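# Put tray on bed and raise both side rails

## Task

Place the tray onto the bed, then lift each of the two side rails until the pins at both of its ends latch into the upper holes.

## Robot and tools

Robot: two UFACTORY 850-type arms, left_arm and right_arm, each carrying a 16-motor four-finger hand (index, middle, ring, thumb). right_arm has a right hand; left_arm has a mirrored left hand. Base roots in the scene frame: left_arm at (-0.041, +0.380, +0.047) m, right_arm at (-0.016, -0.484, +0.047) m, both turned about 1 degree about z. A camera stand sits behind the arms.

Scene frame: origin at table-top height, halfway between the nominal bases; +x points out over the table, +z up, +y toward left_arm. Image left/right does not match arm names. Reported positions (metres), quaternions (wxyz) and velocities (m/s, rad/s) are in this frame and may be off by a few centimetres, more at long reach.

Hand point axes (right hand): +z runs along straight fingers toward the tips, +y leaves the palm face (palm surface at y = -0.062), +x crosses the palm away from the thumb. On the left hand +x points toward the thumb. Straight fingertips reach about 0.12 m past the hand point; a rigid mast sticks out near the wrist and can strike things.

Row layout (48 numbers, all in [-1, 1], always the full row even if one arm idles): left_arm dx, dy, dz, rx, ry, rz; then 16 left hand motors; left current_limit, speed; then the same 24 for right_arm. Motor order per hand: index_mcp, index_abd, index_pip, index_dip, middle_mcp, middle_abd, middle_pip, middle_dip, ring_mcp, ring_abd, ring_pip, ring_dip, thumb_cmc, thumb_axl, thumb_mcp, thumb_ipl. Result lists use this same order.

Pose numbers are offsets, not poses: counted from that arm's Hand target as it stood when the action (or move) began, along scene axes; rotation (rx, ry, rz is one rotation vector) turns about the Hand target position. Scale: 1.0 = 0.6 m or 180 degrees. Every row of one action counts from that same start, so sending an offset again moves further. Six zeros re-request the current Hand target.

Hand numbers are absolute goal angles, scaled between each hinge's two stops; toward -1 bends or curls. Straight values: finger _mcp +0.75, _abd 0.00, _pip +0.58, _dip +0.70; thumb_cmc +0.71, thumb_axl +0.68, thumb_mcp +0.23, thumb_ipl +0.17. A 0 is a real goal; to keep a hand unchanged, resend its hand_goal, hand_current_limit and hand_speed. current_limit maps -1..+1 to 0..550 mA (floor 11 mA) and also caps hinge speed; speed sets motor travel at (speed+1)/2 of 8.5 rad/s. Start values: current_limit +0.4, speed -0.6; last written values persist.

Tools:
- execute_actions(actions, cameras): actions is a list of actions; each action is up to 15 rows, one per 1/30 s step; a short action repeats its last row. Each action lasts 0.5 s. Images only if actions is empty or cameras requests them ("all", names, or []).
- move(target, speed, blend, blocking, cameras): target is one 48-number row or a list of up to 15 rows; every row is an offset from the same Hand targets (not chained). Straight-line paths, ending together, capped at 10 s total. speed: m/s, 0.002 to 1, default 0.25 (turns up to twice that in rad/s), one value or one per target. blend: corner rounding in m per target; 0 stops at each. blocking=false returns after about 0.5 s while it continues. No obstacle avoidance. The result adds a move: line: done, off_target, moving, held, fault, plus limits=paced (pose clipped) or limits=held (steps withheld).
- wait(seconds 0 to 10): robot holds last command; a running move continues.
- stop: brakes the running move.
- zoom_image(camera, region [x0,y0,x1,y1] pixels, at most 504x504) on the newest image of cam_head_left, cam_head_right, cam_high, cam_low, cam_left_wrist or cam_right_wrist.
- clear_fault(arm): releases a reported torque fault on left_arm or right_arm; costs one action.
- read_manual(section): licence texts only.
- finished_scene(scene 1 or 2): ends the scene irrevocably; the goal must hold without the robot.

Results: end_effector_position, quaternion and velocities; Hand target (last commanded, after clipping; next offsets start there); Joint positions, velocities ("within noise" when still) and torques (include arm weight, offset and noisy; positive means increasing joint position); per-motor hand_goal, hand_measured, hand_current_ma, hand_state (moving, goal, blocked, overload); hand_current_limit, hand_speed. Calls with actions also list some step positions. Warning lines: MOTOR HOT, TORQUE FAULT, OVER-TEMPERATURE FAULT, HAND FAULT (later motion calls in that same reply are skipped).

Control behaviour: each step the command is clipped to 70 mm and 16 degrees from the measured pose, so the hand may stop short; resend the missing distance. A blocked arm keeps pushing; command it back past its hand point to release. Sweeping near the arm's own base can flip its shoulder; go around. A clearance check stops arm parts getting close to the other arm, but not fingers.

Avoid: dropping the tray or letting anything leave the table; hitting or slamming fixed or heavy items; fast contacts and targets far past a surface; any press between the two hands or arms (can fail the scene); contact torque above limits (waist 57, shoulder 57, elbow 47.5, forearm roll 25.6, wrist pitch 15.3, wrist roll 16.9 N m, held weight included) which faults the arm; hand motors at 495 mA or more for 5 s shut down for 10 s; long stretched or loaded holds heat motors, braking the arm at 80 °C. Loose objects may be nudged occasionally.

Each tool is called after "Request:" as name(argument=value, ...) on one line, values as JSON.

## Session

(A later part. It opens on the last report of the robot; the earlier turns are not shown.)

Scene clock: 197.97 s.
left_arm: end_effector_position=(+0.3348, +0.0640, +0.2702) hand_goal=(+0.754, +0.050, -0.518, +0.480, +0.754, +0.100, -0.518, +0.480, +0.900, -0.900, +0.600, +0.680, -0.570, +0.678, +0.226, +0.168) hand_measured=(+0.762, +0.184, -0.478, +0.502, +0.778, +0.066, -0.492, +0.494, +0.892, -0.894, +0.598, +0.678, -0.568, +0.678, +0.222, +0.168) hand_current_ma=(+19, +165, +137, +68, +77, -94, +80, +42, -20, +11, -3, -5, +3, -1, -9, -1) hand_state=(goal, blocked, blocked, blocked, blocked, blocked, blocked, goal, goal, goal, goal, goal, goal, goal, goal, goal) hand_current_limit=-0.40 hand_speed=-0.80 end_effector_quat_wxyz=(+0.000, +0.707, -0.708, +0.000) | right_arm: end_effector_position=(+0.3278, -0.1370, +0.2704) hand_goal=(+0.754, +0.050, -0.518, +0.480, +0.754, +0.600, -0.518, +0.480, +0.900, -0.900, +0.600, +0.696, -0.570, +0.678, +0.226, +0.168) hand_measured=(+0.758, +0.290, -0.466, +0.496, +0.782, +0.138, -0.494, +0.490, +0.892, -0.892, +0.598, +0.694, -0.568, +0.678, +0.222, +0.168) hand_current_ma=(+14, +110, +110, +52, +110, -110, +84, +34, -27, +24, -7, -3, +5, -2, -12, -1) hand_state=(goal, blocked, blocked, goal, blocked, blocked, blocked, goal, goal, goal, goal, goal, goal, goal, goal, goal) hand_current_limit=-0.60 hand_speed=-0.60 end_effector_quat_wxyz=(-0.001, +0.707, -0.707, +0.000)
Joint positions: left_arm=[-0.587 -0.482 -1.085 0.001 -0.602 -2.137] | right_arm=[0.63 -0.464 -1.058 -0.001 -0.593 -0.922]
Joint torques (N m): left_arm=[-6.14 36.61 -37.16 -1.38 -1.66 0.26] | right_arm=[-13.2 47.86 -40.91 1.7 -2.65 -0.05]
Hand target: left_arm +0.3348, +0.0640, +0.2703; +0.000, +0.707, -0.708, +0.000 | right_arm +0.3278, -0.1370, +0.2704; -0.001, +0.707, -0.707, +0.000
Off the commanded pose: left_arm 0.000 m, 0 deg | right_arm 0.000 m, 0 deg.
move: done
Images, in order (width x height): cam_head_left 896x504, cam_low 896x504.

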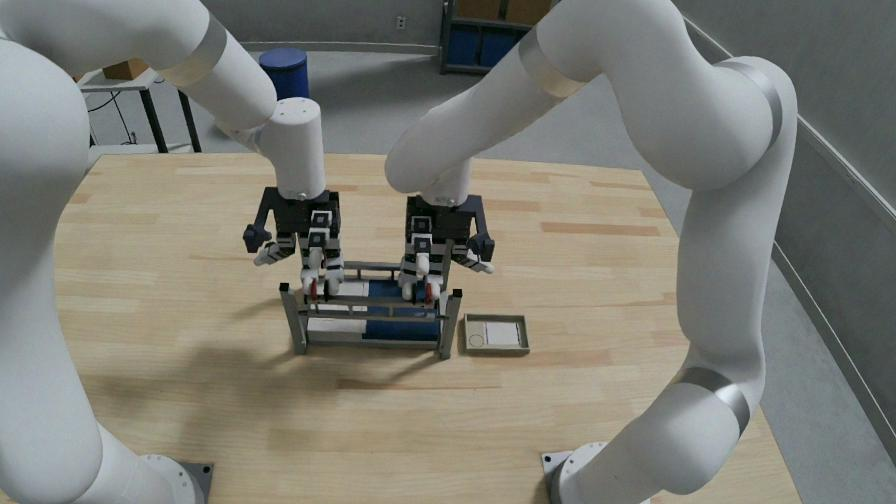

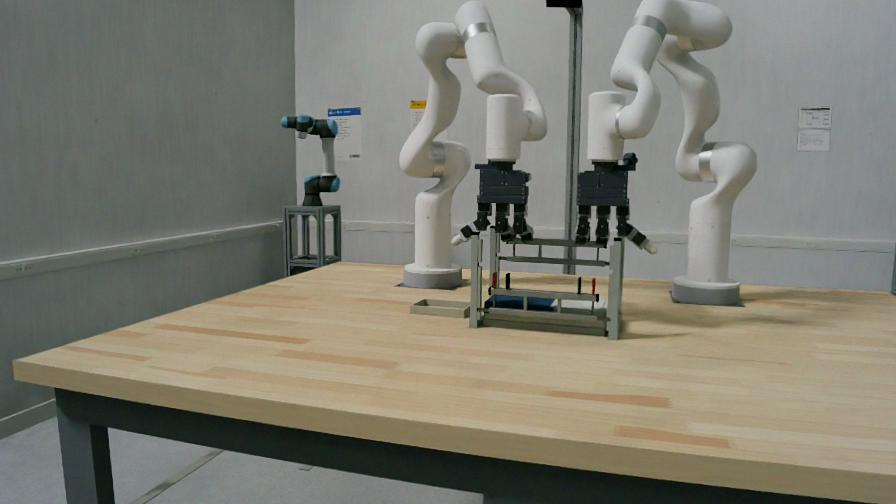

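Request:
move(target=[0,0,0.008,0,0,0,0.754,0.05,-0.519,0.479,0.754,0.1,-0.519,0.479,0.9,-0.9,0.6,0.68,-0.57,0.678,0.226,0.168,-0.3,-0.8,0,0,0.008,0,0,0,0.754,0.15,-0.519,0.479,0.754,0.16,-0.519,0.479,0.9,-0.9,0.6,0.696,-0.57,0.678,0.226,0.168,-0.3,-0.6], speed=0.03, cameras=["cam_head_left","cam_low"])

Request:
zoom_image(camera="cam_low", region=[470, 210, 540, 280])

Request:
zoom_image(camera="cam_head_left", region=[280, 280, 350, 350])

Scene clock: 200.33 s.
left_arm: end_effector_position=(+0.3348, +0.0640, +0.2750) hand_goal=(+0.754, +0.050, -0.518, +0.480, +0.754, +0.100, -0.518, +0.480, +0.900, -0.900, +0.600, +0.680, -0.570, +0.678, +0.226, +0.168) hand_measured=(+0.762, +0.184, -0.478, +0.502, +0.778, +0.066, -0.492, +0.494, +0.892, -0.894, +0.598, +0.678, -0.568, +0.678, +0.222, +0.168) hand_current_ma=(+19, +193, +137, +68, +77, -94, +80, +42, -20, +11, -3, -5, +3, -1, -9, -1) hand_state=(goal, blocked, blocked, blocked, blocked, blocked, blocked, goal, goal, goal, goal, goal, goal, goal, goal, goal) hand_current_limit=-0.30 hand_speed=-0.80 end_effector_quat_wxyz=(+0.000, +0.707, -0.708, +0.000) | right_arm: end_effector_position=(+0.3278, -0.1370, +0.2752) hand_goal=(+0.754, +0.150, -0.518, +0.480, +0.754, +0.160, -0.518, +0.480, +0.900, -0.900, +0.600, +0.696, -0.570, +0.678, +0.226, +0.168) hand_measured=(+0.758, +0.280, -0.466, +0.498, +0.782, +0.132, -0.494, +0.490, +0.892, -0.892, +0.598, +0.694, -0.568, +0.678, +0.222, +0.168) hand_current_ma=(+14, +192, +192, +60, +110, -85, +86, +35, -27, +24, -7, -3, +5, -2, -12, -1) hand_state=(goal, blocked, blocked, goal, blocked, blocked, blocked, goal, goal, goal, goal, goal, goal, goal, goal, goal) hand_current_limit=-0.30 hand_speed=-0.60 end_effector_quat_wxyz=(-0.001, +0.707, -0.707, +0.000)
Joint positions: left_arm=[-0.587 -0.475 -1.087 0.001 -0.611 -2.137] | right_arm=[0.63 -0.456 -1.06 -0.001 -0.603 -0.922]
Joint torques (N m): left_arm=[-5.56 36.25 -37.03 -3.58 -1.69 0.81] | right_arm=[-12.33 47 -40.01 1.51 -3.03 0.51]
Hand target: left_arm +0.3348, +0.0640, +0.2751; +0.000, +0.707, -0.708, +0.000 | right_arm +0.3278, -0.1370, +0.2752; -0.001, +0.707, -0.707, +0.000
Off the commanded pose: left_arm 0.000 m, 0 deg | right_arm 0.000 m, 0 deg.
move: done
Images, in order (width x height): cam_head_left 896x504, cam_low 896x504.

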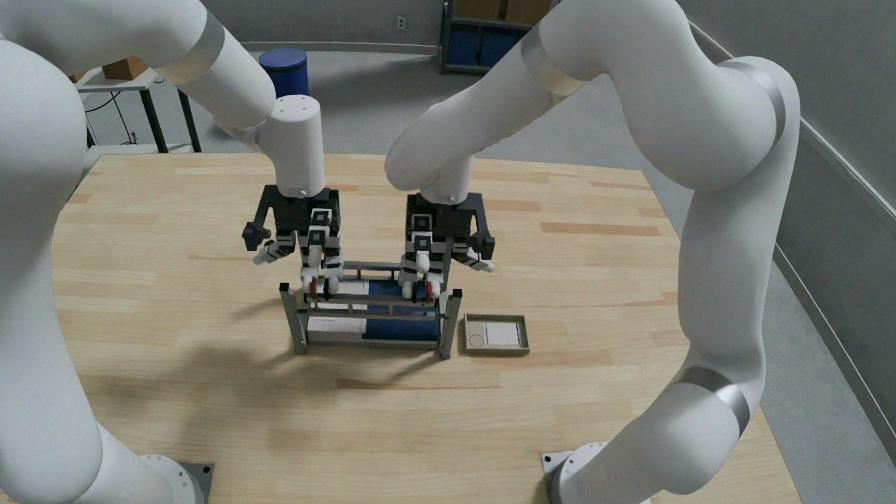

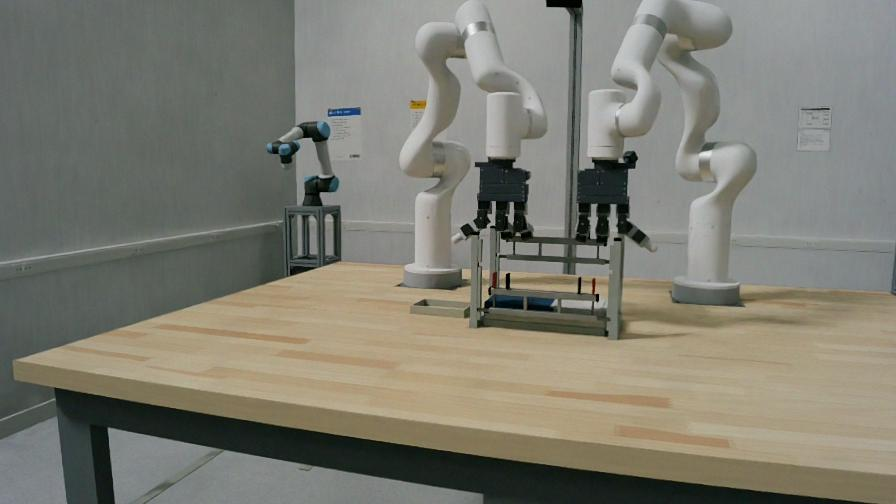

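Scaled by 7.200 from the camera's 896x504 image, which has a finer 1280x720 frame.

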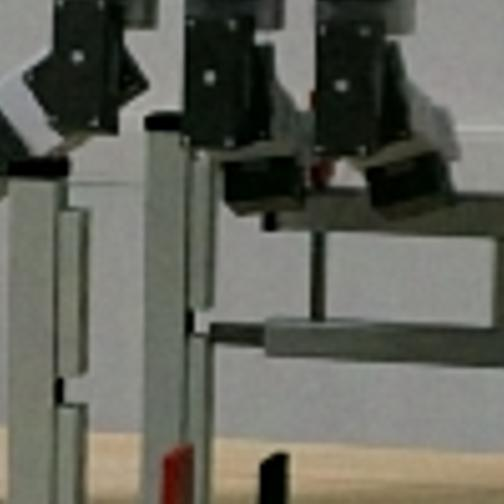

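Scaled by 7.200 from the camera's 896x504 image, which has a finer 1280x720 frame.

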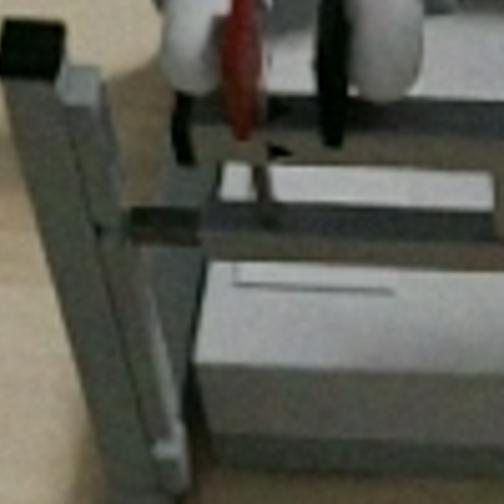

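Request:
move(target=[0,0,0.005,0,0,0,0.754,0.05,-0.519,0.479,0.754,0.0,-0.519,0.479,0.9,-0.9,0.6,0.68,-0.57,0.678,0.226,0.168,-0.3,-0.8,0,0,0.005,0,0,0,0.754,0.15,-0.519,0.479,0.754,0.05,-0.519,0.479,0.9,-0.9,0.6,0.696,-0.57,0.678,0.226,0.168,-0.3,-0.8], speed=0.03, cameras=["cam_head_left","cam_low"])

Request:
zoom_image(camera="cam_low", region=[470, 210, 540, 280])

Request:
zoom_image(camera="cam_head_left", region=[280, 280, 350, 350])

Request:
zoom_image(camera="cam_head_left", region=[400, 280, 470, 350])

Scene clock: 201.83 s.
left_arm: end_effector_position=(+0.3348, +0.0640, +0.2780) hand_goal=(+0.754, +0.050, -0.518, +0.480, +0.754, +0.000, -0.518, +0.480, +0.900, -0.900, +0.600, +0.680, -0.570, +0.678, +0.226, +0.168) hand_measured=(+0.776, +0.176, -0.476, +0.502, +0.760, +0.000, -0.510, +0.484, +0.892, -0.894, +0.598, +0.678, -0.568, +0.678, +0.222, +0.168) hand_current_ma=(+71, +192, +141, +68, +14, -1, +18, +9, -20, +11, -3, -5, +3, -1, -9, -1) hand_state=(blocked, blocked, blocked, blocked, goal, goal, goal, goal, goal, goal, goal, goal, goal, goal, goal, goal) hand_current_limit=-0.30 hand_speed=-0.80 end_effector_quat_wxyz=(+0.000, +0.707, -0.708, +0.000) | right_arm: end_effector_position=(+0.3278, -0.1370, +0.2782) hand_goal=(+0.754, +0.150, -0.518, +0.480, +0.754, +0.050, -0.518, +0.480, +0.900, -0.900, +0.600, +0.696, -0.570, +0.678, +0.226, +0.168) hand_measured=(+0.772, +0.272, -0.460, +0.504, +0.760, +0.054, -0.510, +0.484, +0.892, -0.892, +0.598, +0.694, -0.568, +0.678, +0.222, +0.168) hand_current_ma=(+67, +193, +192, +84, +18, +8, +24, +11, -27, +24, -7, -3, +5, -2, -12, -1) hand_state=(goal, blocked, blocked, blocked, goal, goal, goal, goal, goal, goal, goal, goal, goal, goal, goal, goal) hand_current_limit=-0.30 hand_speed=-0.80 end_effector_quat_wxyz=(-0.001, +0.707, -0.707, +0.000)
Joint positions: left_arm=[-0.587 -0.471 -1.089 0.001 -0.617 -2.137] | right_arm=[0.63 -0.452 -1.062 -0.001 -0.609 -0.922]
Joint torques (N m): left_arm=[-5.36 33.62 -32.87 -2 -3.31 0.91] | right_arm=[-10.85 45.87 -37.06 1.22 -4.22 0.57]
Hand target: left_arm +0.3348, +0.0640, +0.2781; +0.000, +0.707, -0.708, +0.000 | right_arm +0.3278, -0.1370, +0.2782; -0.001, +0.707, -0.707, +0.000
Off the commanded pose: left_arm 0.000 m, 0 deg | right_arm 0.000 m, 0 deg.
move: done
Images, in order (width x height): cam_head_left 896x504, cam_low 896x504.

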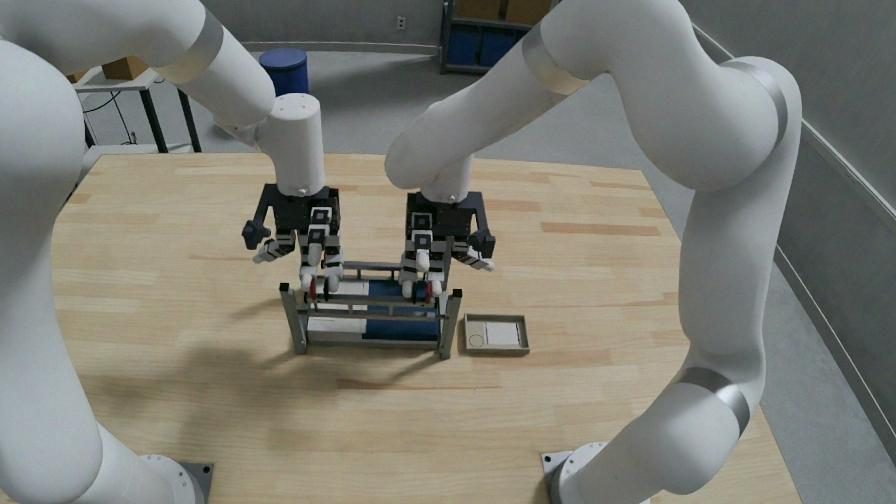

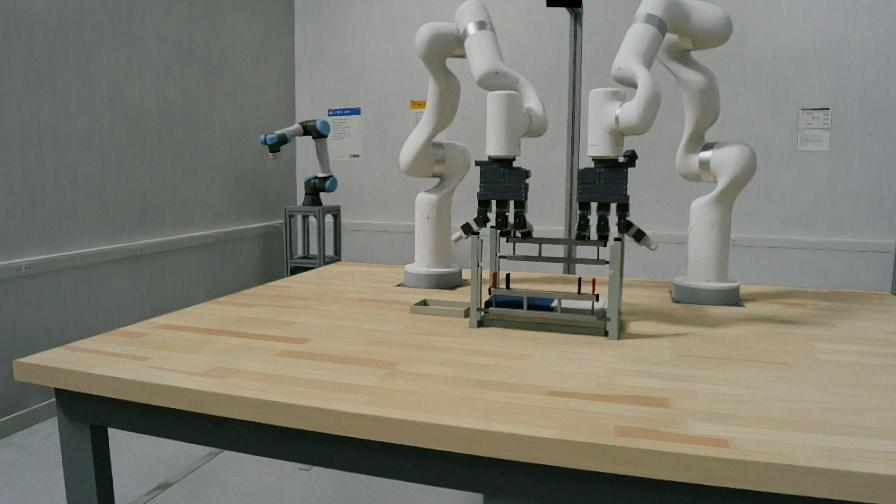

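Scaled by 7.200 from the camera's 896x504 image, which has a finer 1280x720 frame.

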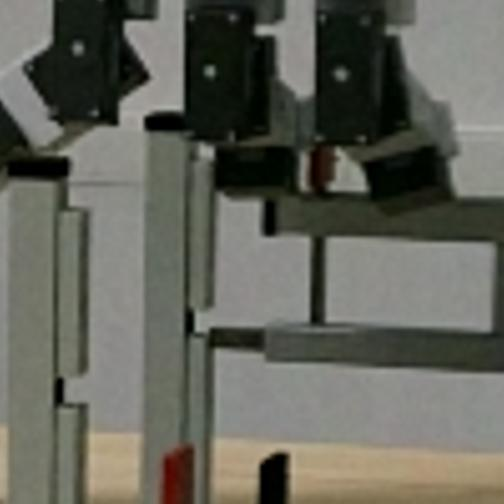

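Scaled by 7.200 from the camera's 896x504 image, which has a finer 1280x720 frame.

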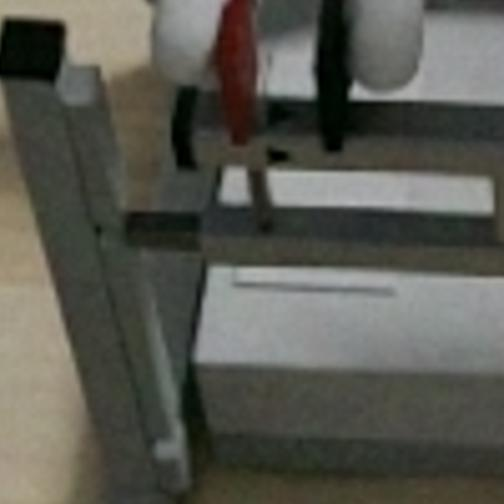

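Scaled by 7.200 from the camera's 896x504 image, which has a finer 1280x720 frame.

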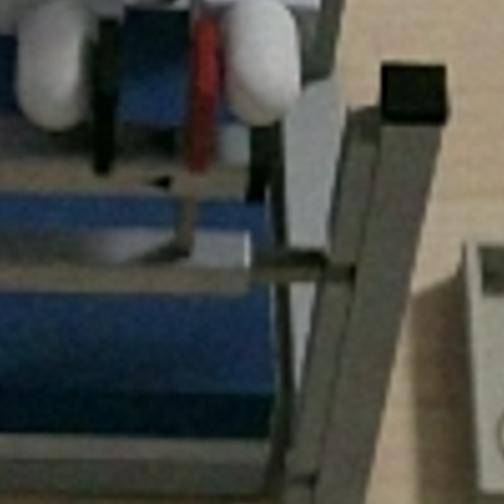

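Request:
move(target=[[0,0,0,0,0,0,0.754,0.05,-0.519,0.479,0.754,0.5,-0.519,0.479,0.9,-0.9,0.6,0.68,-0.57,0.678,0.226,0.168,-0.3,-0.8,0,0,0,0,0,0,0.754,0.15,-0.519,0.479,0.754,0.5,-0.519,0.479,0.9,-0.9,0.6,0.696,-0.57,0.678,0.226,0.168,-0.3,-0.8]], speed=0.03, cameras=["cam_head_left","cam_low"])

Request:
zoom_image(camera="cam_low", region=[470, 210, 540, 280])

Scene clock: 203.80 s.
left_arm: end_effector_position=(+0.3348, +0.0640, +0.2781) hand_goal=(+0.754, +0.050, -0.518, +0.480, +0.754, +0.500, -0.518, +0.480, +0.900, -0.900, +0.600, +0.680, -0.570, +0.678, +0.226, +0.168) hand_measured=(+0.776, +0.176, -0.474, +0.502, +0.760, +0.032, -0.508, +0.484, +0.892, -0.894, +0.598, +0.678, -0.568, +0.678, +0.222, +0.168) hand_current_ma=(+74, +193, +151, +71, +18, -192, +26, +9, -20, +11, -3, -5, +3, -1, -9, -1) hand_state=(blocked, blocked, blocked, blocked, goal, blocked, goal, goal, goal, goal, goal, goal, goal, goal, goal, goal) hand_current_limit=-0.30 hand_speed=-0.80 end_effector_quat_wxyz=(+0.000, +0.707, -0.708, +0.000) | right_arm: end_effector_position=(+0.3278, -0.1370, +0.2782) hand_goal=(+0.754, +0.150, -0.518, +0.480, +0.754, +0.500, -0.518, +0.480, +0.900, -0.900, +0.600, +0.696, -0.570, +0.678, +0.226, +0.168) hand_measured=(+0.772, +0.268, -0.456, +0.504, +0.760, +0.144, -0.510, +0.484, +0.892, -0.892, +0.598, +0.694, -0.568, +0.678, +0.222, +0.168) hand_current_ma=(+67, +193, +193, +86, +21, -192, +27, +11, -27, +24, -7, -3, +5, -2, -12, -1) hand_state=(goal, blocked, blocked, blocked, goal, blocked, goal, goal, goal, goal, goal, goal, goal, goal, goal, goal) hand_current_limit=-0.30 hand_speed=-0.80 end_effector_quat_wxyz=(+0.000, +0.707, -0.707, +0.000)
Joint positions: left_arm=[-0.587 -0.471 -1.089 0.001 -0.617 -2.137] | right_arm=[0.63 -0.452 -1.062 -0.001 -0.609 -0.922]
Joint torques (N m): left_arm=[-5.4 34.82 -32.88 3.46 -0.77 0.96] | right_arm=[-9.27 43.8 -37.11 -0.11 -2.17 0.2]
Hand target: left_arm +0.3348, +0.0640, +0.2781; +0.000, +0.707, -0.708, +0.000 | right_arm +0.3278, -0.1370, +0.2782; -0.001, +0.707, -0.707, +0.000
Off the commanded pose: left_arm 0.000 m, 0 deg | right_arm 0.000 m, 0 deg.
move: done
Images, in order (width x height): cam_head_left 896x504, cam_low 896x504.

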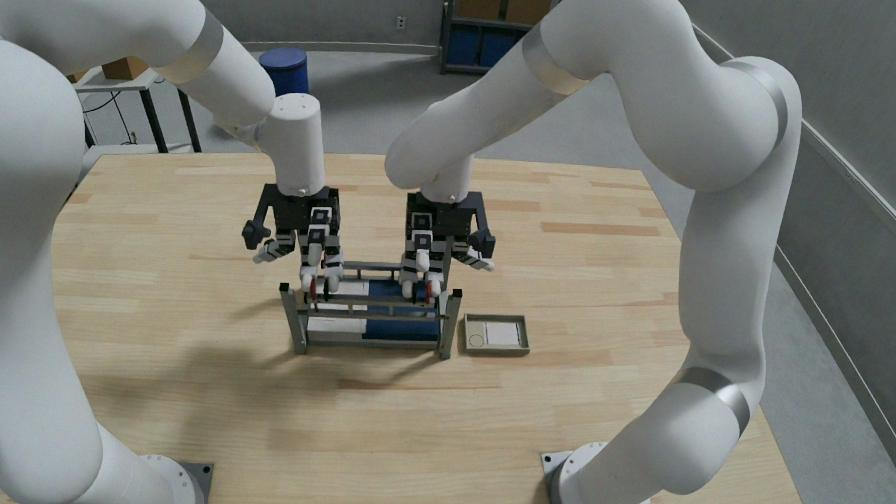

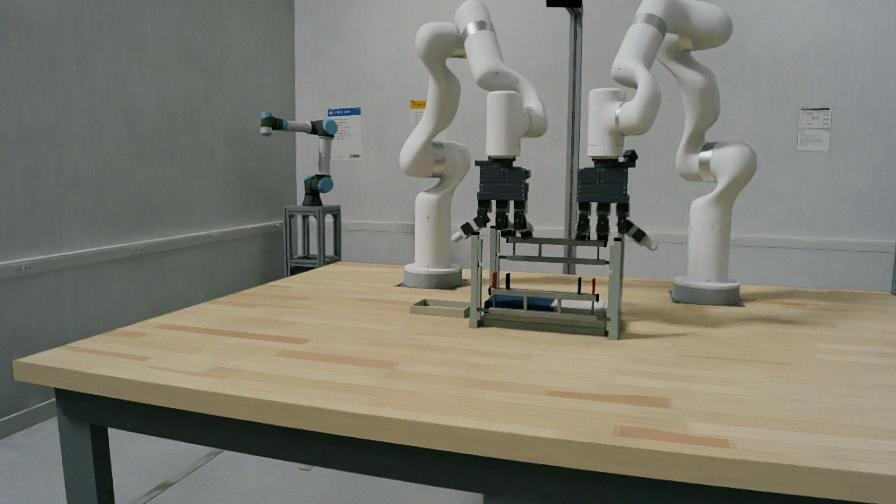

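Scaled by 7.200 from the camera's 896x504 image, which has a finer 1280x720 frame.

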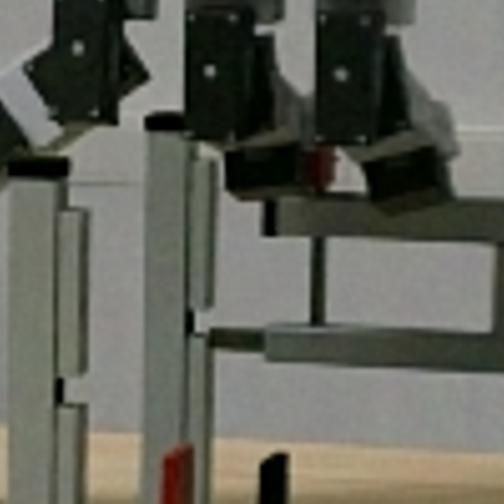

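Request:
move(target=[0,0,0.010,0,0,0,0.754,0.05,-0.519,0.479,0.754,0.5,-0.519,0.479,0.9,-0.9,0.6,0.68,-0.57,0.678,0.226,0.168,-0.3,-0.8,0,0,0.010,0,0,0,0.754,0.15,-0.519,0.479,0.754,0.5,-0.519,0.479,0.9,-0.9,0.6,0.696,-0.57,0.678,0.226,0.168,-0.3,-0.8], speed=0.02, cameras=["cam_head_left","cam_low"])

Request:
zoom_image(camera="cam_low", region=[470, 210, 540, 280])

Request:
zoom_image(camera="cam_head_left", region=[280, 280, 350, 350])

Request:
zoom_image(camera="cam_head_left", region=[400, 280, 470, 350])

Scene clock: 205.13 s.
left_arm: end_effector_position=(+0.3348, +0.0640, +0.2840) hand_goal=(+0.754, +0.050, -0.518, +0.480, +0.754, +0.500, -0.518, +0.480, +0.900, -0.900, +0.600, +0.680, -0.570, +0.678, +0.226, +0.168) hand_measured=(+0.778, +0.176, -0.474, +0.504, +0.760, +0.032, -0.504, +0.488, +0.892, -0.894, +0.598, +0.678, -0.568, +0.678, +0.222, +0.168) hand_current_ma=(+79, +192, +154, +74, +18, -192, +43, +19, -20, +11, -3, -5, +3, -1, -9, -1) hand_state=(blocked, blocked, blocked, blocked, goal, blocked, goal, goal, goal, goal, goal, goal, goal, goal, goal, goal) hand_current_limit=-0.30 hand_speed=-0.80 end_effector_quat_wxyz=(+0.000, +0.707, -0.708, +0.000) | right_arm: end_effector_position=(+0.3278, -0.1370, +0.2842) hand_goal=(+0.754, +0.150, -0.518, +0.480, +0.754, +0.500, -0.518, +0.480, +0.900, -0.900, +0.600, +0.696, -0.570, +0.678, +0.226, +0.168) hand_measured=(+0.774, +0.266, -0.454, +0.504, +0.760, +0.144, -0.504, +0.486, +0.892, -0.892, +0.598, +0.694, -0.568, +0.678, +0.222, +0.168) hand_current_ma=(+72, +193, +192, +86, +22, -192, +51, +18, -27, +24, -7, -3, +5, -2, -12, -1) hand_state=(goal, blocked, blocked, blocked, goal, blocked, goal, goal, goal, goal, goal, goal, goal, goal, goal, goal) hand_current_limit=-0.30 hand_speed=-0.80 end_effector_quat_wxyz=(-0.001, +0.707, -0.707, +0.000)
Joint positions: left_arm=[-0.587 -0.462 -1.092 0.001 -0.629 -2.137] | right_arm=[0.63 -0.443 -1.065 -0.001 -0.621 -0.922]
Joint torques (N m): left_arm=[-6.08 34.78 -36.23 3.7 -2.03 0.94] | right_arm=[-10.87 47.25 -41.39 -0.84 -2.74 -0.01]
Hand target: left_arm +0.3348, +0.0640, +0.2841; +0.000, +0.707, -0.708, +0.000 | right_arm +0.3278, -0.1370, +0.2842; -0.001, +0.707, -0.707, +0.000
Off the commanded pose: left_arm 0.000 m, 0 deg | right_arm 0.000 m, 0 deg.
move: done
Images, in order (width x height): cam_head_left 896x504, cam_low 896x504.

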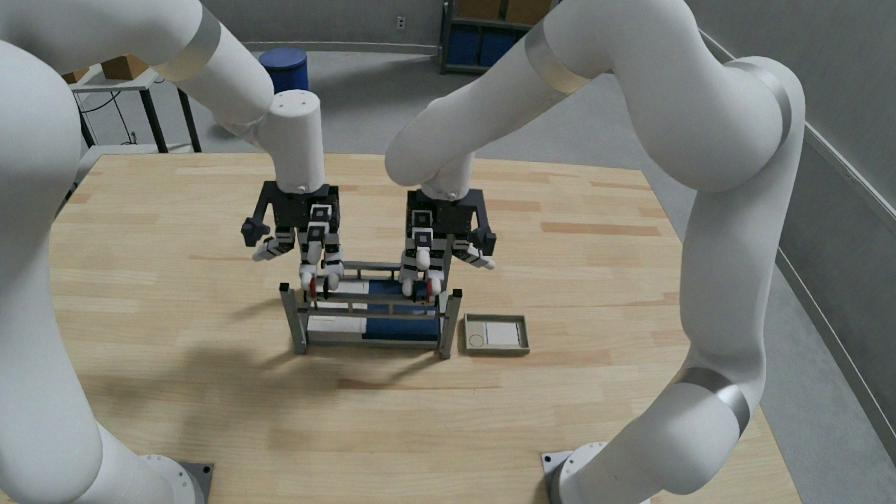

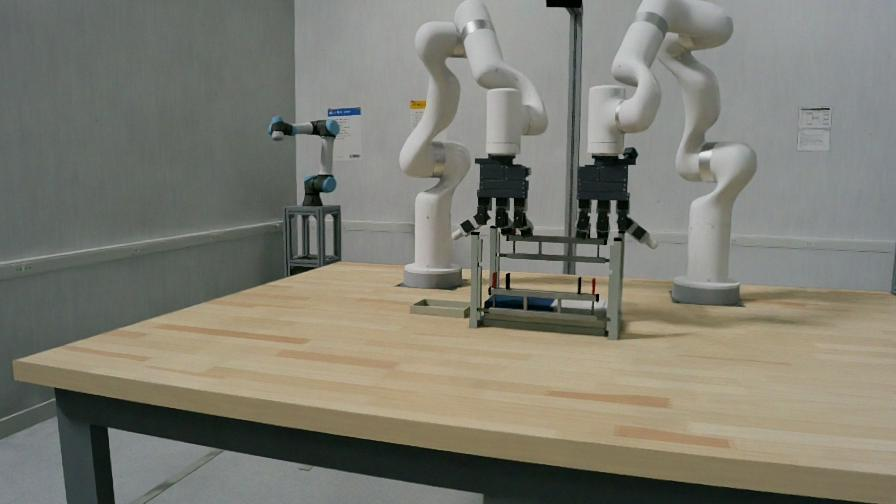

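Scaled by 7.200 from the camera's 896x504 image, which has a finer 1280x720 frame.

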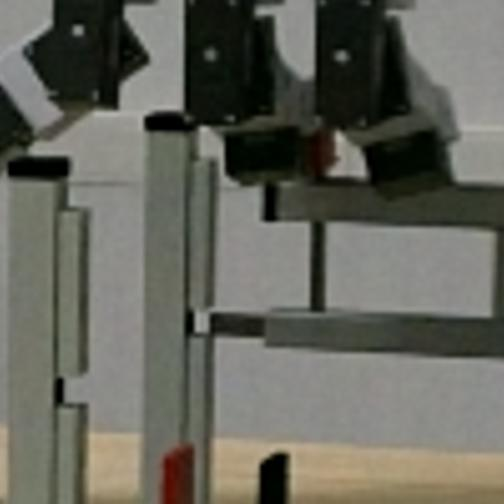

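Scaled by 7.200 from the camera's 896x504 image, which has a finer 1280x720 frame.

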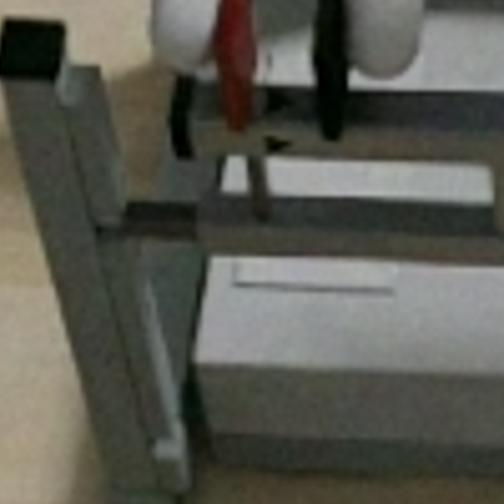

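Scaled by 7.200 from the camera's 896x504 image, which has a finer 1280x720 frame.

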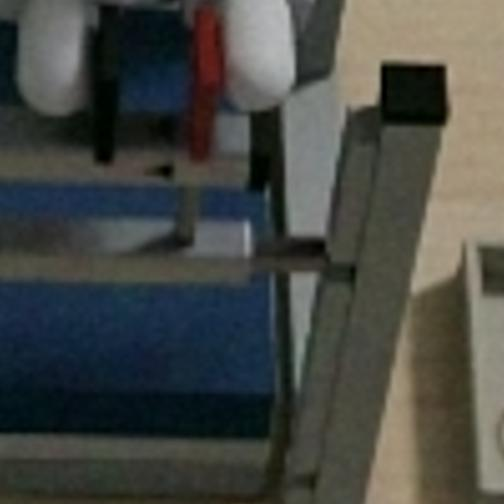

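Request:
move(target=[0,0,0,0,0,0,0.754,0.05,-0.519,0.479,0.754,-0.3,-0.519,0.479,0.9,-0.9,0.6,0.68,-0.57,0.678,0.226,0.168,-0.3,-0.8,0,0,0,0,0,0,0.754,0.15,-0.519,0.479,0.754,-0.3,-0.519,0.479,0.9,-0.9,0.6,0.696,-0.57,0.678,0.226,0.168,-0.3,-0.8], speed=0.02, cameras=["cam_head_left","cam_low"])

Request:
zoom_image(camera="cam_low", region=[470, 210, 540, 280])

Request:
zoom_image(camera="cam_head_left", region=[280, 280, 350, 350])

Request:
zoom_image(camera="cam_head_left", region=[400, 280, 470, 350])

Scene clock: 206.70 s.
left_arm: end_effector_position=(+0.3348, +0.0640, +0.2841) hand_goal=(+0.754, +0.050, -0.518, +0.480, +0.754, -0.300, -0.518, +0.480, +0.900, -0.900, +0.600, +0.680, -0.570, +0.678, +0.226, +0.168) hand_measured=(+0.778, +0.176, -0.474, +0.504, +0.760, -0.296, -0.514, +0.482, +0.892, -0.894, +0.598, +0.678, -0.568, +0.678, +0.222, +0.168) hand_current_ma=(+84, +193, +156, +75, +13, +8, +9, +3, -20, +11, -3, -5, +3, -1, -9, -1) hand_state=(blocked, blocked, blocked, blocked, goal, goal, goal, goal, goal, goal, goal, goal, goal, goal, goal, goal) hand_current_limit=-0.30 hand_speed=-0.80 end_effector_quat_wxyz=(+0.000, +0.707, -0.708, +0.000) | right_arm: end_effector_position=(+0.3279, -0.1370, +0.2842) hand_goal=(+0.754, +0.150, -0.518, +0.480, +0.754, -0.300, -0.518, +0.480, +0.900, -0.900, +0.600, +0.696, -0.570, +0.678, +0.226, +0.168) hand_measured=(+0.774, +0.262, -0.450, +0.504, +0.756, -0.294, -0.518, +0.478, +0.892, -0.892, +0.598, +0.694, -0.568, +0.678, +0.222, +0.168) hand_current_ma=(+73, +193, +192, +87, +8, +14, -1, -7, -27, +24, -7, -3, +5, -2, -12, -1) hand_state=(goal, blocked, blocked, blocked, goal, goal, goal, goal, goal, goal, goal, goal, goal, goal, goal, goal) hand_current_limit=-0.30 hand_speed=-0.80 end_effector_quat_wxyz=(-0.001, +0.707, -0.707, +0.000)
Joint positions: left_arm=[-0.587 -0.462 -1.092 0.001 -0.629 -2.137] | right_arm=[0.63 -0.443 -1.065 -0.001 -0.621 -0.922]
Joint torques (N m): left_arm=[-6.16 31.71 -29.47 2 -2.01 0.92] | right_arm=[-10.33 42.28 -32.44 -0.63 -2.48 -0.63]
Hand target: left_arm +0.3348, +0.0640, +0.2841; +0.000, +0.707, -0.708, +0.000 | right_arm +0.3278, -0.1370, +0.2842; -0.001, +0.707, -0.707, +0.000
Off the commanded pose: left_arm 0.000 m, 0 deg | right_arm 0.000 m, 0 deg.
move: done
Images, in order (width x height): cam_head_left 896x504, cam_low 896x504.

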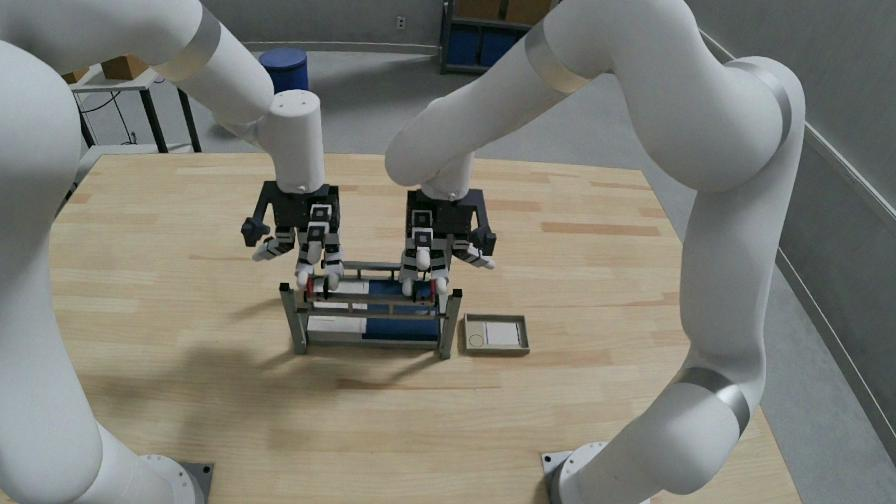

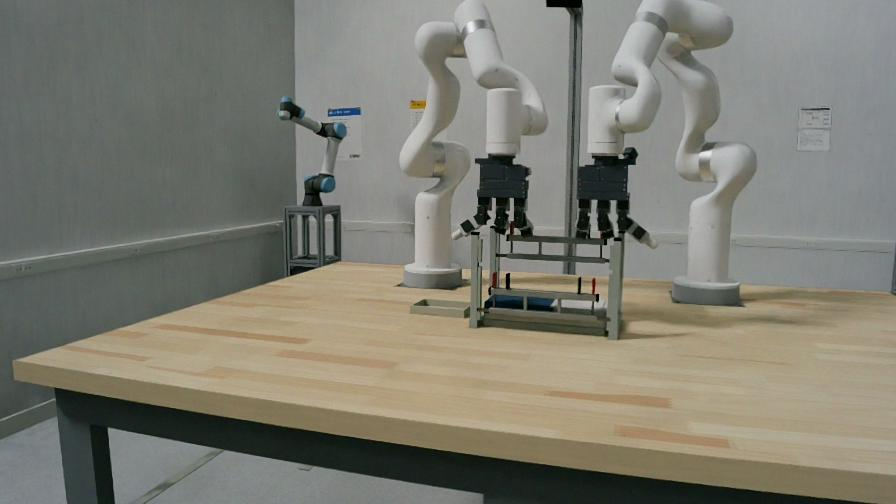

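Scaled by 7.200 from the camera's 896x504 image, which has a finer 1280x720 frame.

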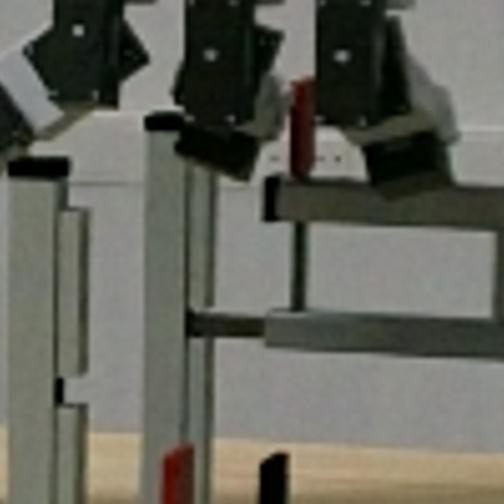

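Scaled by 7.200 from the camera's 896x504 image, which has a finer 1280x720 frame.

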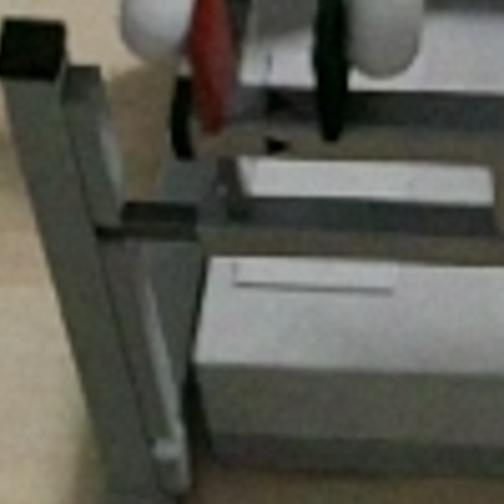

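Scaled by 7.200 from the camera's 896x504 image, which has a finer 1280x720 frame.

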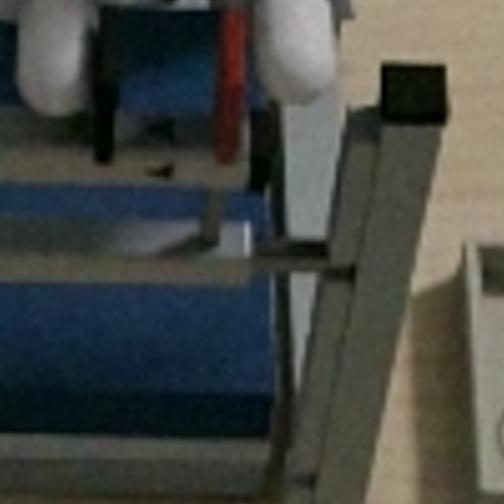

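Request:
move(target=[[0,0,0,0,0,0,0.754,0.4,-0.519,0.479,0.754,-0.4,-0.519,0.479,0.9,-0.9,0.6,0.68,-0.57,0.678,0.226,0.168,0.2,-0.8,0,0,0,0,0,0,0.754,0.4,-0.519,0.479,0.754,-0.4,-0.519,0.479,0.9,-0.9,0.6,0.696,-0.57,0.678,0.226,0.168,0.2,-0.8],[0,0,0.08,0,0,0,0.754,0.4,-0.519,0.479,0.754,-0.4,-0.519,0.479,0.9,-0.9,0.6,0.68,-0.57,0.678,0.226,0.168,0.2,-0.8,0,0,0.08,0,0,0,0.754,0.4,-0.519,0.479,0.754,-0.4,-0.519,0.479,0.9,-0.9,0.6,0.696,-0.57,0.678,0.226,0.168,0.2,-0.8]], speed=0.08, cameras=["cam_head_left","cam_low","cam_right_wrist"])

Scene clock: 209.70 s.
left_arm: end_effector_position=(+0.3348, +0.0640, +0.3320) hand_goal=(+0.754, +0.400, -0.518, +0.480, +0.754, -0.400, -0.518, +0.480, +0.900, -0.900, +0.600, +0.680, -0.570, +0.678, +0.226, +0.168) hand_measured=(+0.760, +0.394, -0.510, +0.484, +0.760, -0.394, -0.514, +0.482, +0.892, -0.894, +0.598, +0.678, -0.568, +0.678, +0.222, +0.168) hand_current_ma=(+14, -12, +17, +9, +13, +10, +9, +3, -20, +11, -3, -5, +3, -1, -9, -1) hand_state=(goal, goal, goal, goal, goal, goal, goal, goal, goal, goal, goal, goal, goal, goal, goal, goal) hand_current_limit=0.20 hand_speed=-0.80 end_effector_quat_wxyz=(+0.000, +0.707, -0.708, +0.000) | right_arm: end_effector_position=(+0.3278, -0.1370, +0.3322) hand_goal=(+0.754, +0.400, -0.518, +0.480, +0.754, -0.400, -0.518, +0.480, +0.900, -0.900, +0.600, +0.696, -0.570, +0.678, +0.226, +0.168) hand_measured=(+0.758, +0.394, -0.510, +0.484, +0.756, -0.394, -0.518, +0.478, +0.892, -0.892, +0.598, +0.694, -0.568, +0.678, +0.222, +0.168) hand_current_ma=(+15, -13, +23, +11, +8, +15, -1, -7, -27, +24, -7, -3, +5, -2, -12, -1) hand_state=(goal, goal, goal, goal, goal, goal, goal, goal, goal, goal, goal, goal, goal, goal, goal, goal) hand_current_limit=0.20 hand_speed=-0.80 end_effector_quat_wxyz=(-0.001, +0.707, -0.707, +0.000)
Joint positions: left_arm=[-0.587 -0.396 -1.124 0.001 -0.727 -2.137] | right_arm=[0.63 -0.377 -1.097 -0.001 -0.72 -0.922]
Joint torques (N m): left_arm=[-5.67 32.54 -34.01 -3.67 -2.55 0.94] | right_arm=[-8.29 42.07 -39.16 2.27 -3.33 -1.24]
Hand target: left_arm +0.3348, +0.0640, +0.3321; +0.000, +0.707, -0.708, +0.000 | right_arm +0.3278, -0.1370, +0.3322; -0.001, +0.707, -0.707, +0.000
Off the commanded pose: left_arm 0.000 m, 0 deg | right_arm 0.000 m, 0 deg.
move: done
Images, in order (width x height): cam_head_left 896x504, cam_low 896x504, cam_right_wrist 672x504.

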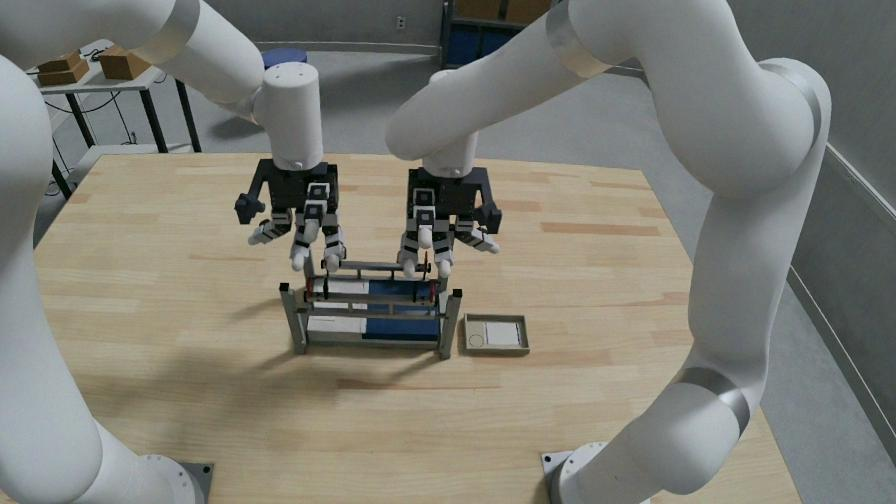

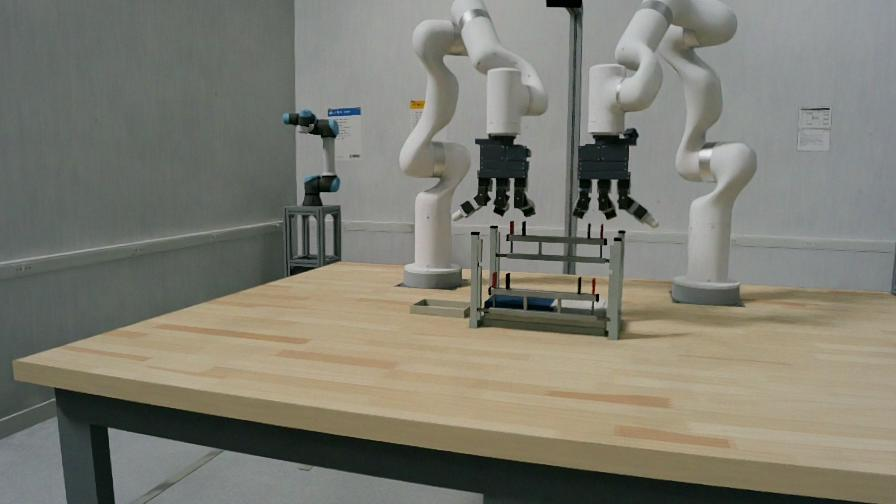

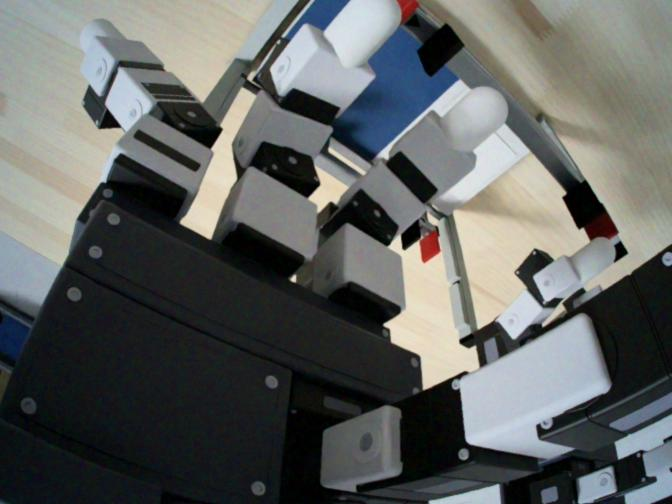

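Request:
move(target=[[0,0,0.03,0,0,0,0.754,0.4,-0.519,0.479,0.754,-0.4,-0.519,0.479,0.9,-0.9,0.6,0.68,-0.57,0.678,0.226,0.168,0.2,-0.8,0,0,0.03,0,0,0,0.754,0.4,-0.519,0.479,0.754,-0.4,-0.519,0.479,0.9,-0.9,0.6,0.696,-0.57,0.678,0.226,0.168,0.2,-0.8],[0.297,0,0.03,0,0,0,0.754,0.4,-0.519,0.479,0.754,-0.4,-0.519,0.479,0.9,-0.9,0.6,0.68,-0.57,0.678,0.226,0.168,0.2,-0.8,0.297,0,0.03,0,0,0,0.754,0.4,-0.519,0.479,0.754,-0.4,-0.519,0.479,0.9,-0.9,0.6,0.696,-0.57,0.678,0.226,0.168,0.2,-0.8],[0.297,0,-0.18,0,0,0,0.754,0.4,-0.519,0.479,0.754,-0.4,-0.519,0.479,0.9,-0.9,0.6,0.68,-0.57,0.678,0.226,0.168,0.2,-0.8,0.297,0,-0.18,0,0,0,0.754,0.4,-0.519,0.479,0.754,-0.4,-0.519,0.479,0.9,-0.9,0.6,0.696,-0.57,0.678,0.226,0.168,0.2,-0.8]], speed=0.15, cameras=["cam_head_left","cam_low","cam_right_wrist","cam_left_wrist","cam_high"])

Scene clock: 214.10 s.
left_arm: end_effector_position=(+0.5129, +0.0641, +0.2240) hand_goal=(+0.754, +0.400, -0.518, +0.480, +0.754, -0.400, -0.518, +0.480, +0.900, -0.900, +0.600, +0.680, -0.570, +0.678, +0.226, +0.168) hand_measured=(+0.758, +0.394, -0.512, +0.484, +0.758, -0.394, -0.514, +0.482, +0.894, -0.894, +0.598, +0.678, -0.568, +0.678, +0.222, +0.168) hand_current_ma=(+9, -11, +17, +9, +9, +10, +9, +3, -17, +11, -3, -5, +3, -1, -9, -1) hand_state=(goal, goal, goal, goal, goal, goal, goal, goal, goal, goal, goal, goal, goal, goal, goal, goal) hand_current_limit=0.20 hand_speed=-0.80 end_effector_quat_wxyz=(+0.000, +0.707, -0.708, +0.000) | right_arm: end_effector_position=(+0.5060, -0.1371, +0.2242) hand_goal=(+0.754, +0.400, -0.518, +0.480, +0.754, -0.400, -0.518, +0.480, +0.900, -0.900, +0.600, +0.696, -0.570, +0.678, +0.226, +0.168) hand_measured=(+0.758, +0.396, -0.510, +0.484, +0.756, -0.394, -0.518, +0.478, +0.892, -0.892, +0.598, +0.694, -0.568, +0.678, +0.222, +0.168) hand_current_ma=(+10, -12, +22, +11, +8, +15, -1, -7, -24, +24, -7, -3, +5, -2, -12, -1) hand_state=(goal, goal, goal, goal, goal, goal, goal, goal, goal, goal, goal, goal, goal, goal, goal, goal) hand_current_limit=0.20 hand_speed=-0.80 end_effector_quat_wxyz=(+0.000, +0.707, -0.707, +0.000)
Joint positions: left_arm=[-0.45 -0.892 -1.637 0 -0.744 -2] | right_arm=[0.473 -0.856 -1.574 -0.001 -0.717 -1.079]
Joint torques (N m): left_arm=[8.96 26.51 -29.26 -2.29 2.24 -0.11] | right_arm=[-12.41 35.65 -33.14 -1.74 3.04 0.62]
Hand target: left_arm +0.5130, +0.0640, +0.2241; +0.000, +0.707, -0.708, +0.000 | right_arm +0.5060, -0.1370, +0.2242; -0.001, +0.707, -0.707, +0.000
Off the commanded pose: left_arm 0.000 m, 0 deg | right_arm 0.000 m, 0 deg.
move: done
Images, in order (width x height): cam_head_left 896x504, cam_high 896x504, cam_low 896x504, cam_left_wrist 672x504, cam_right_wrist 672x504.

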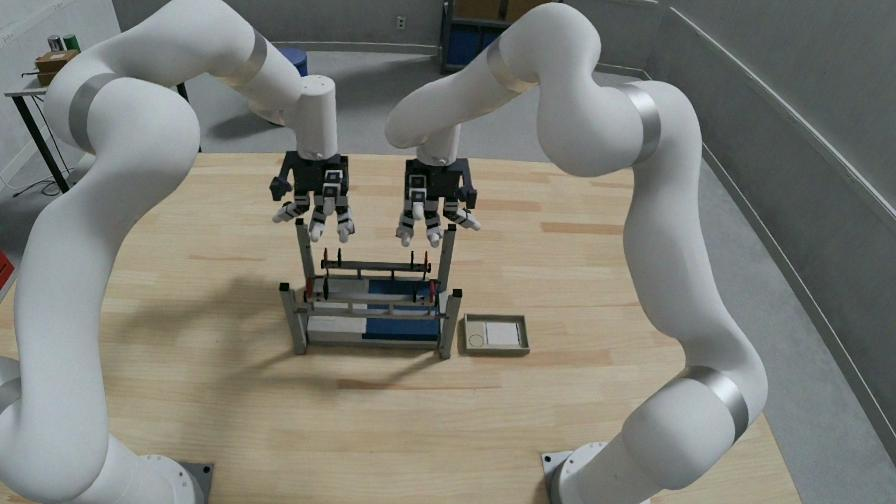

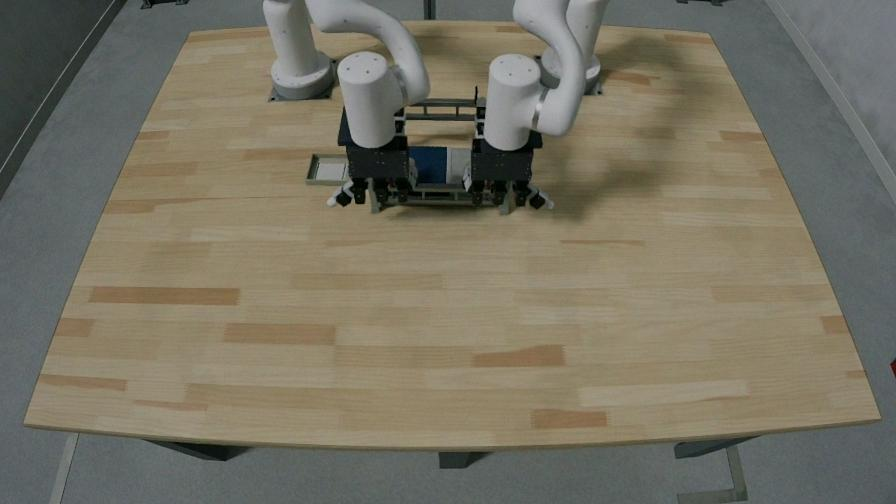

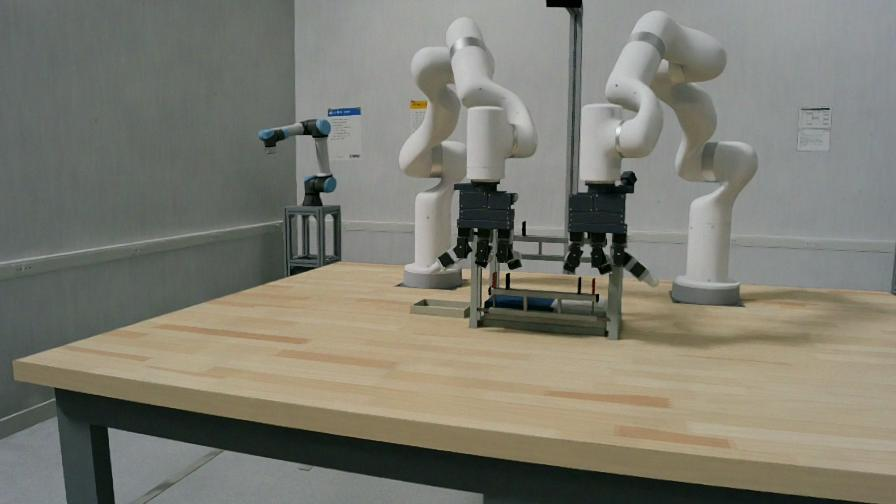

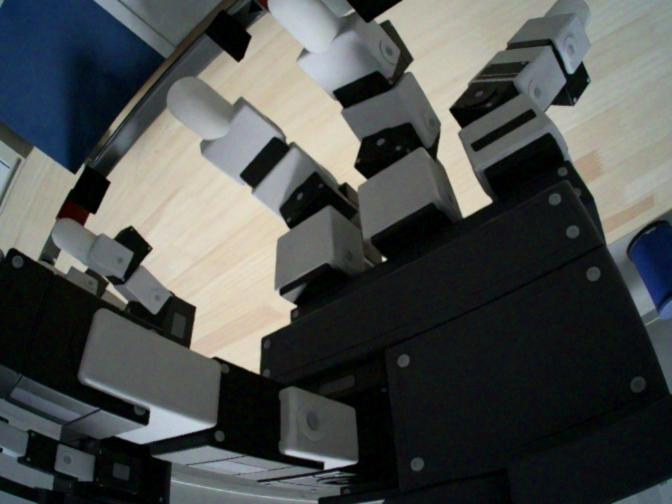

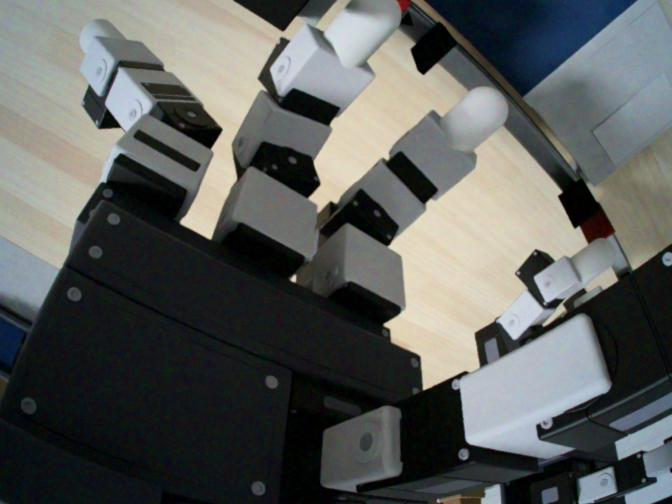

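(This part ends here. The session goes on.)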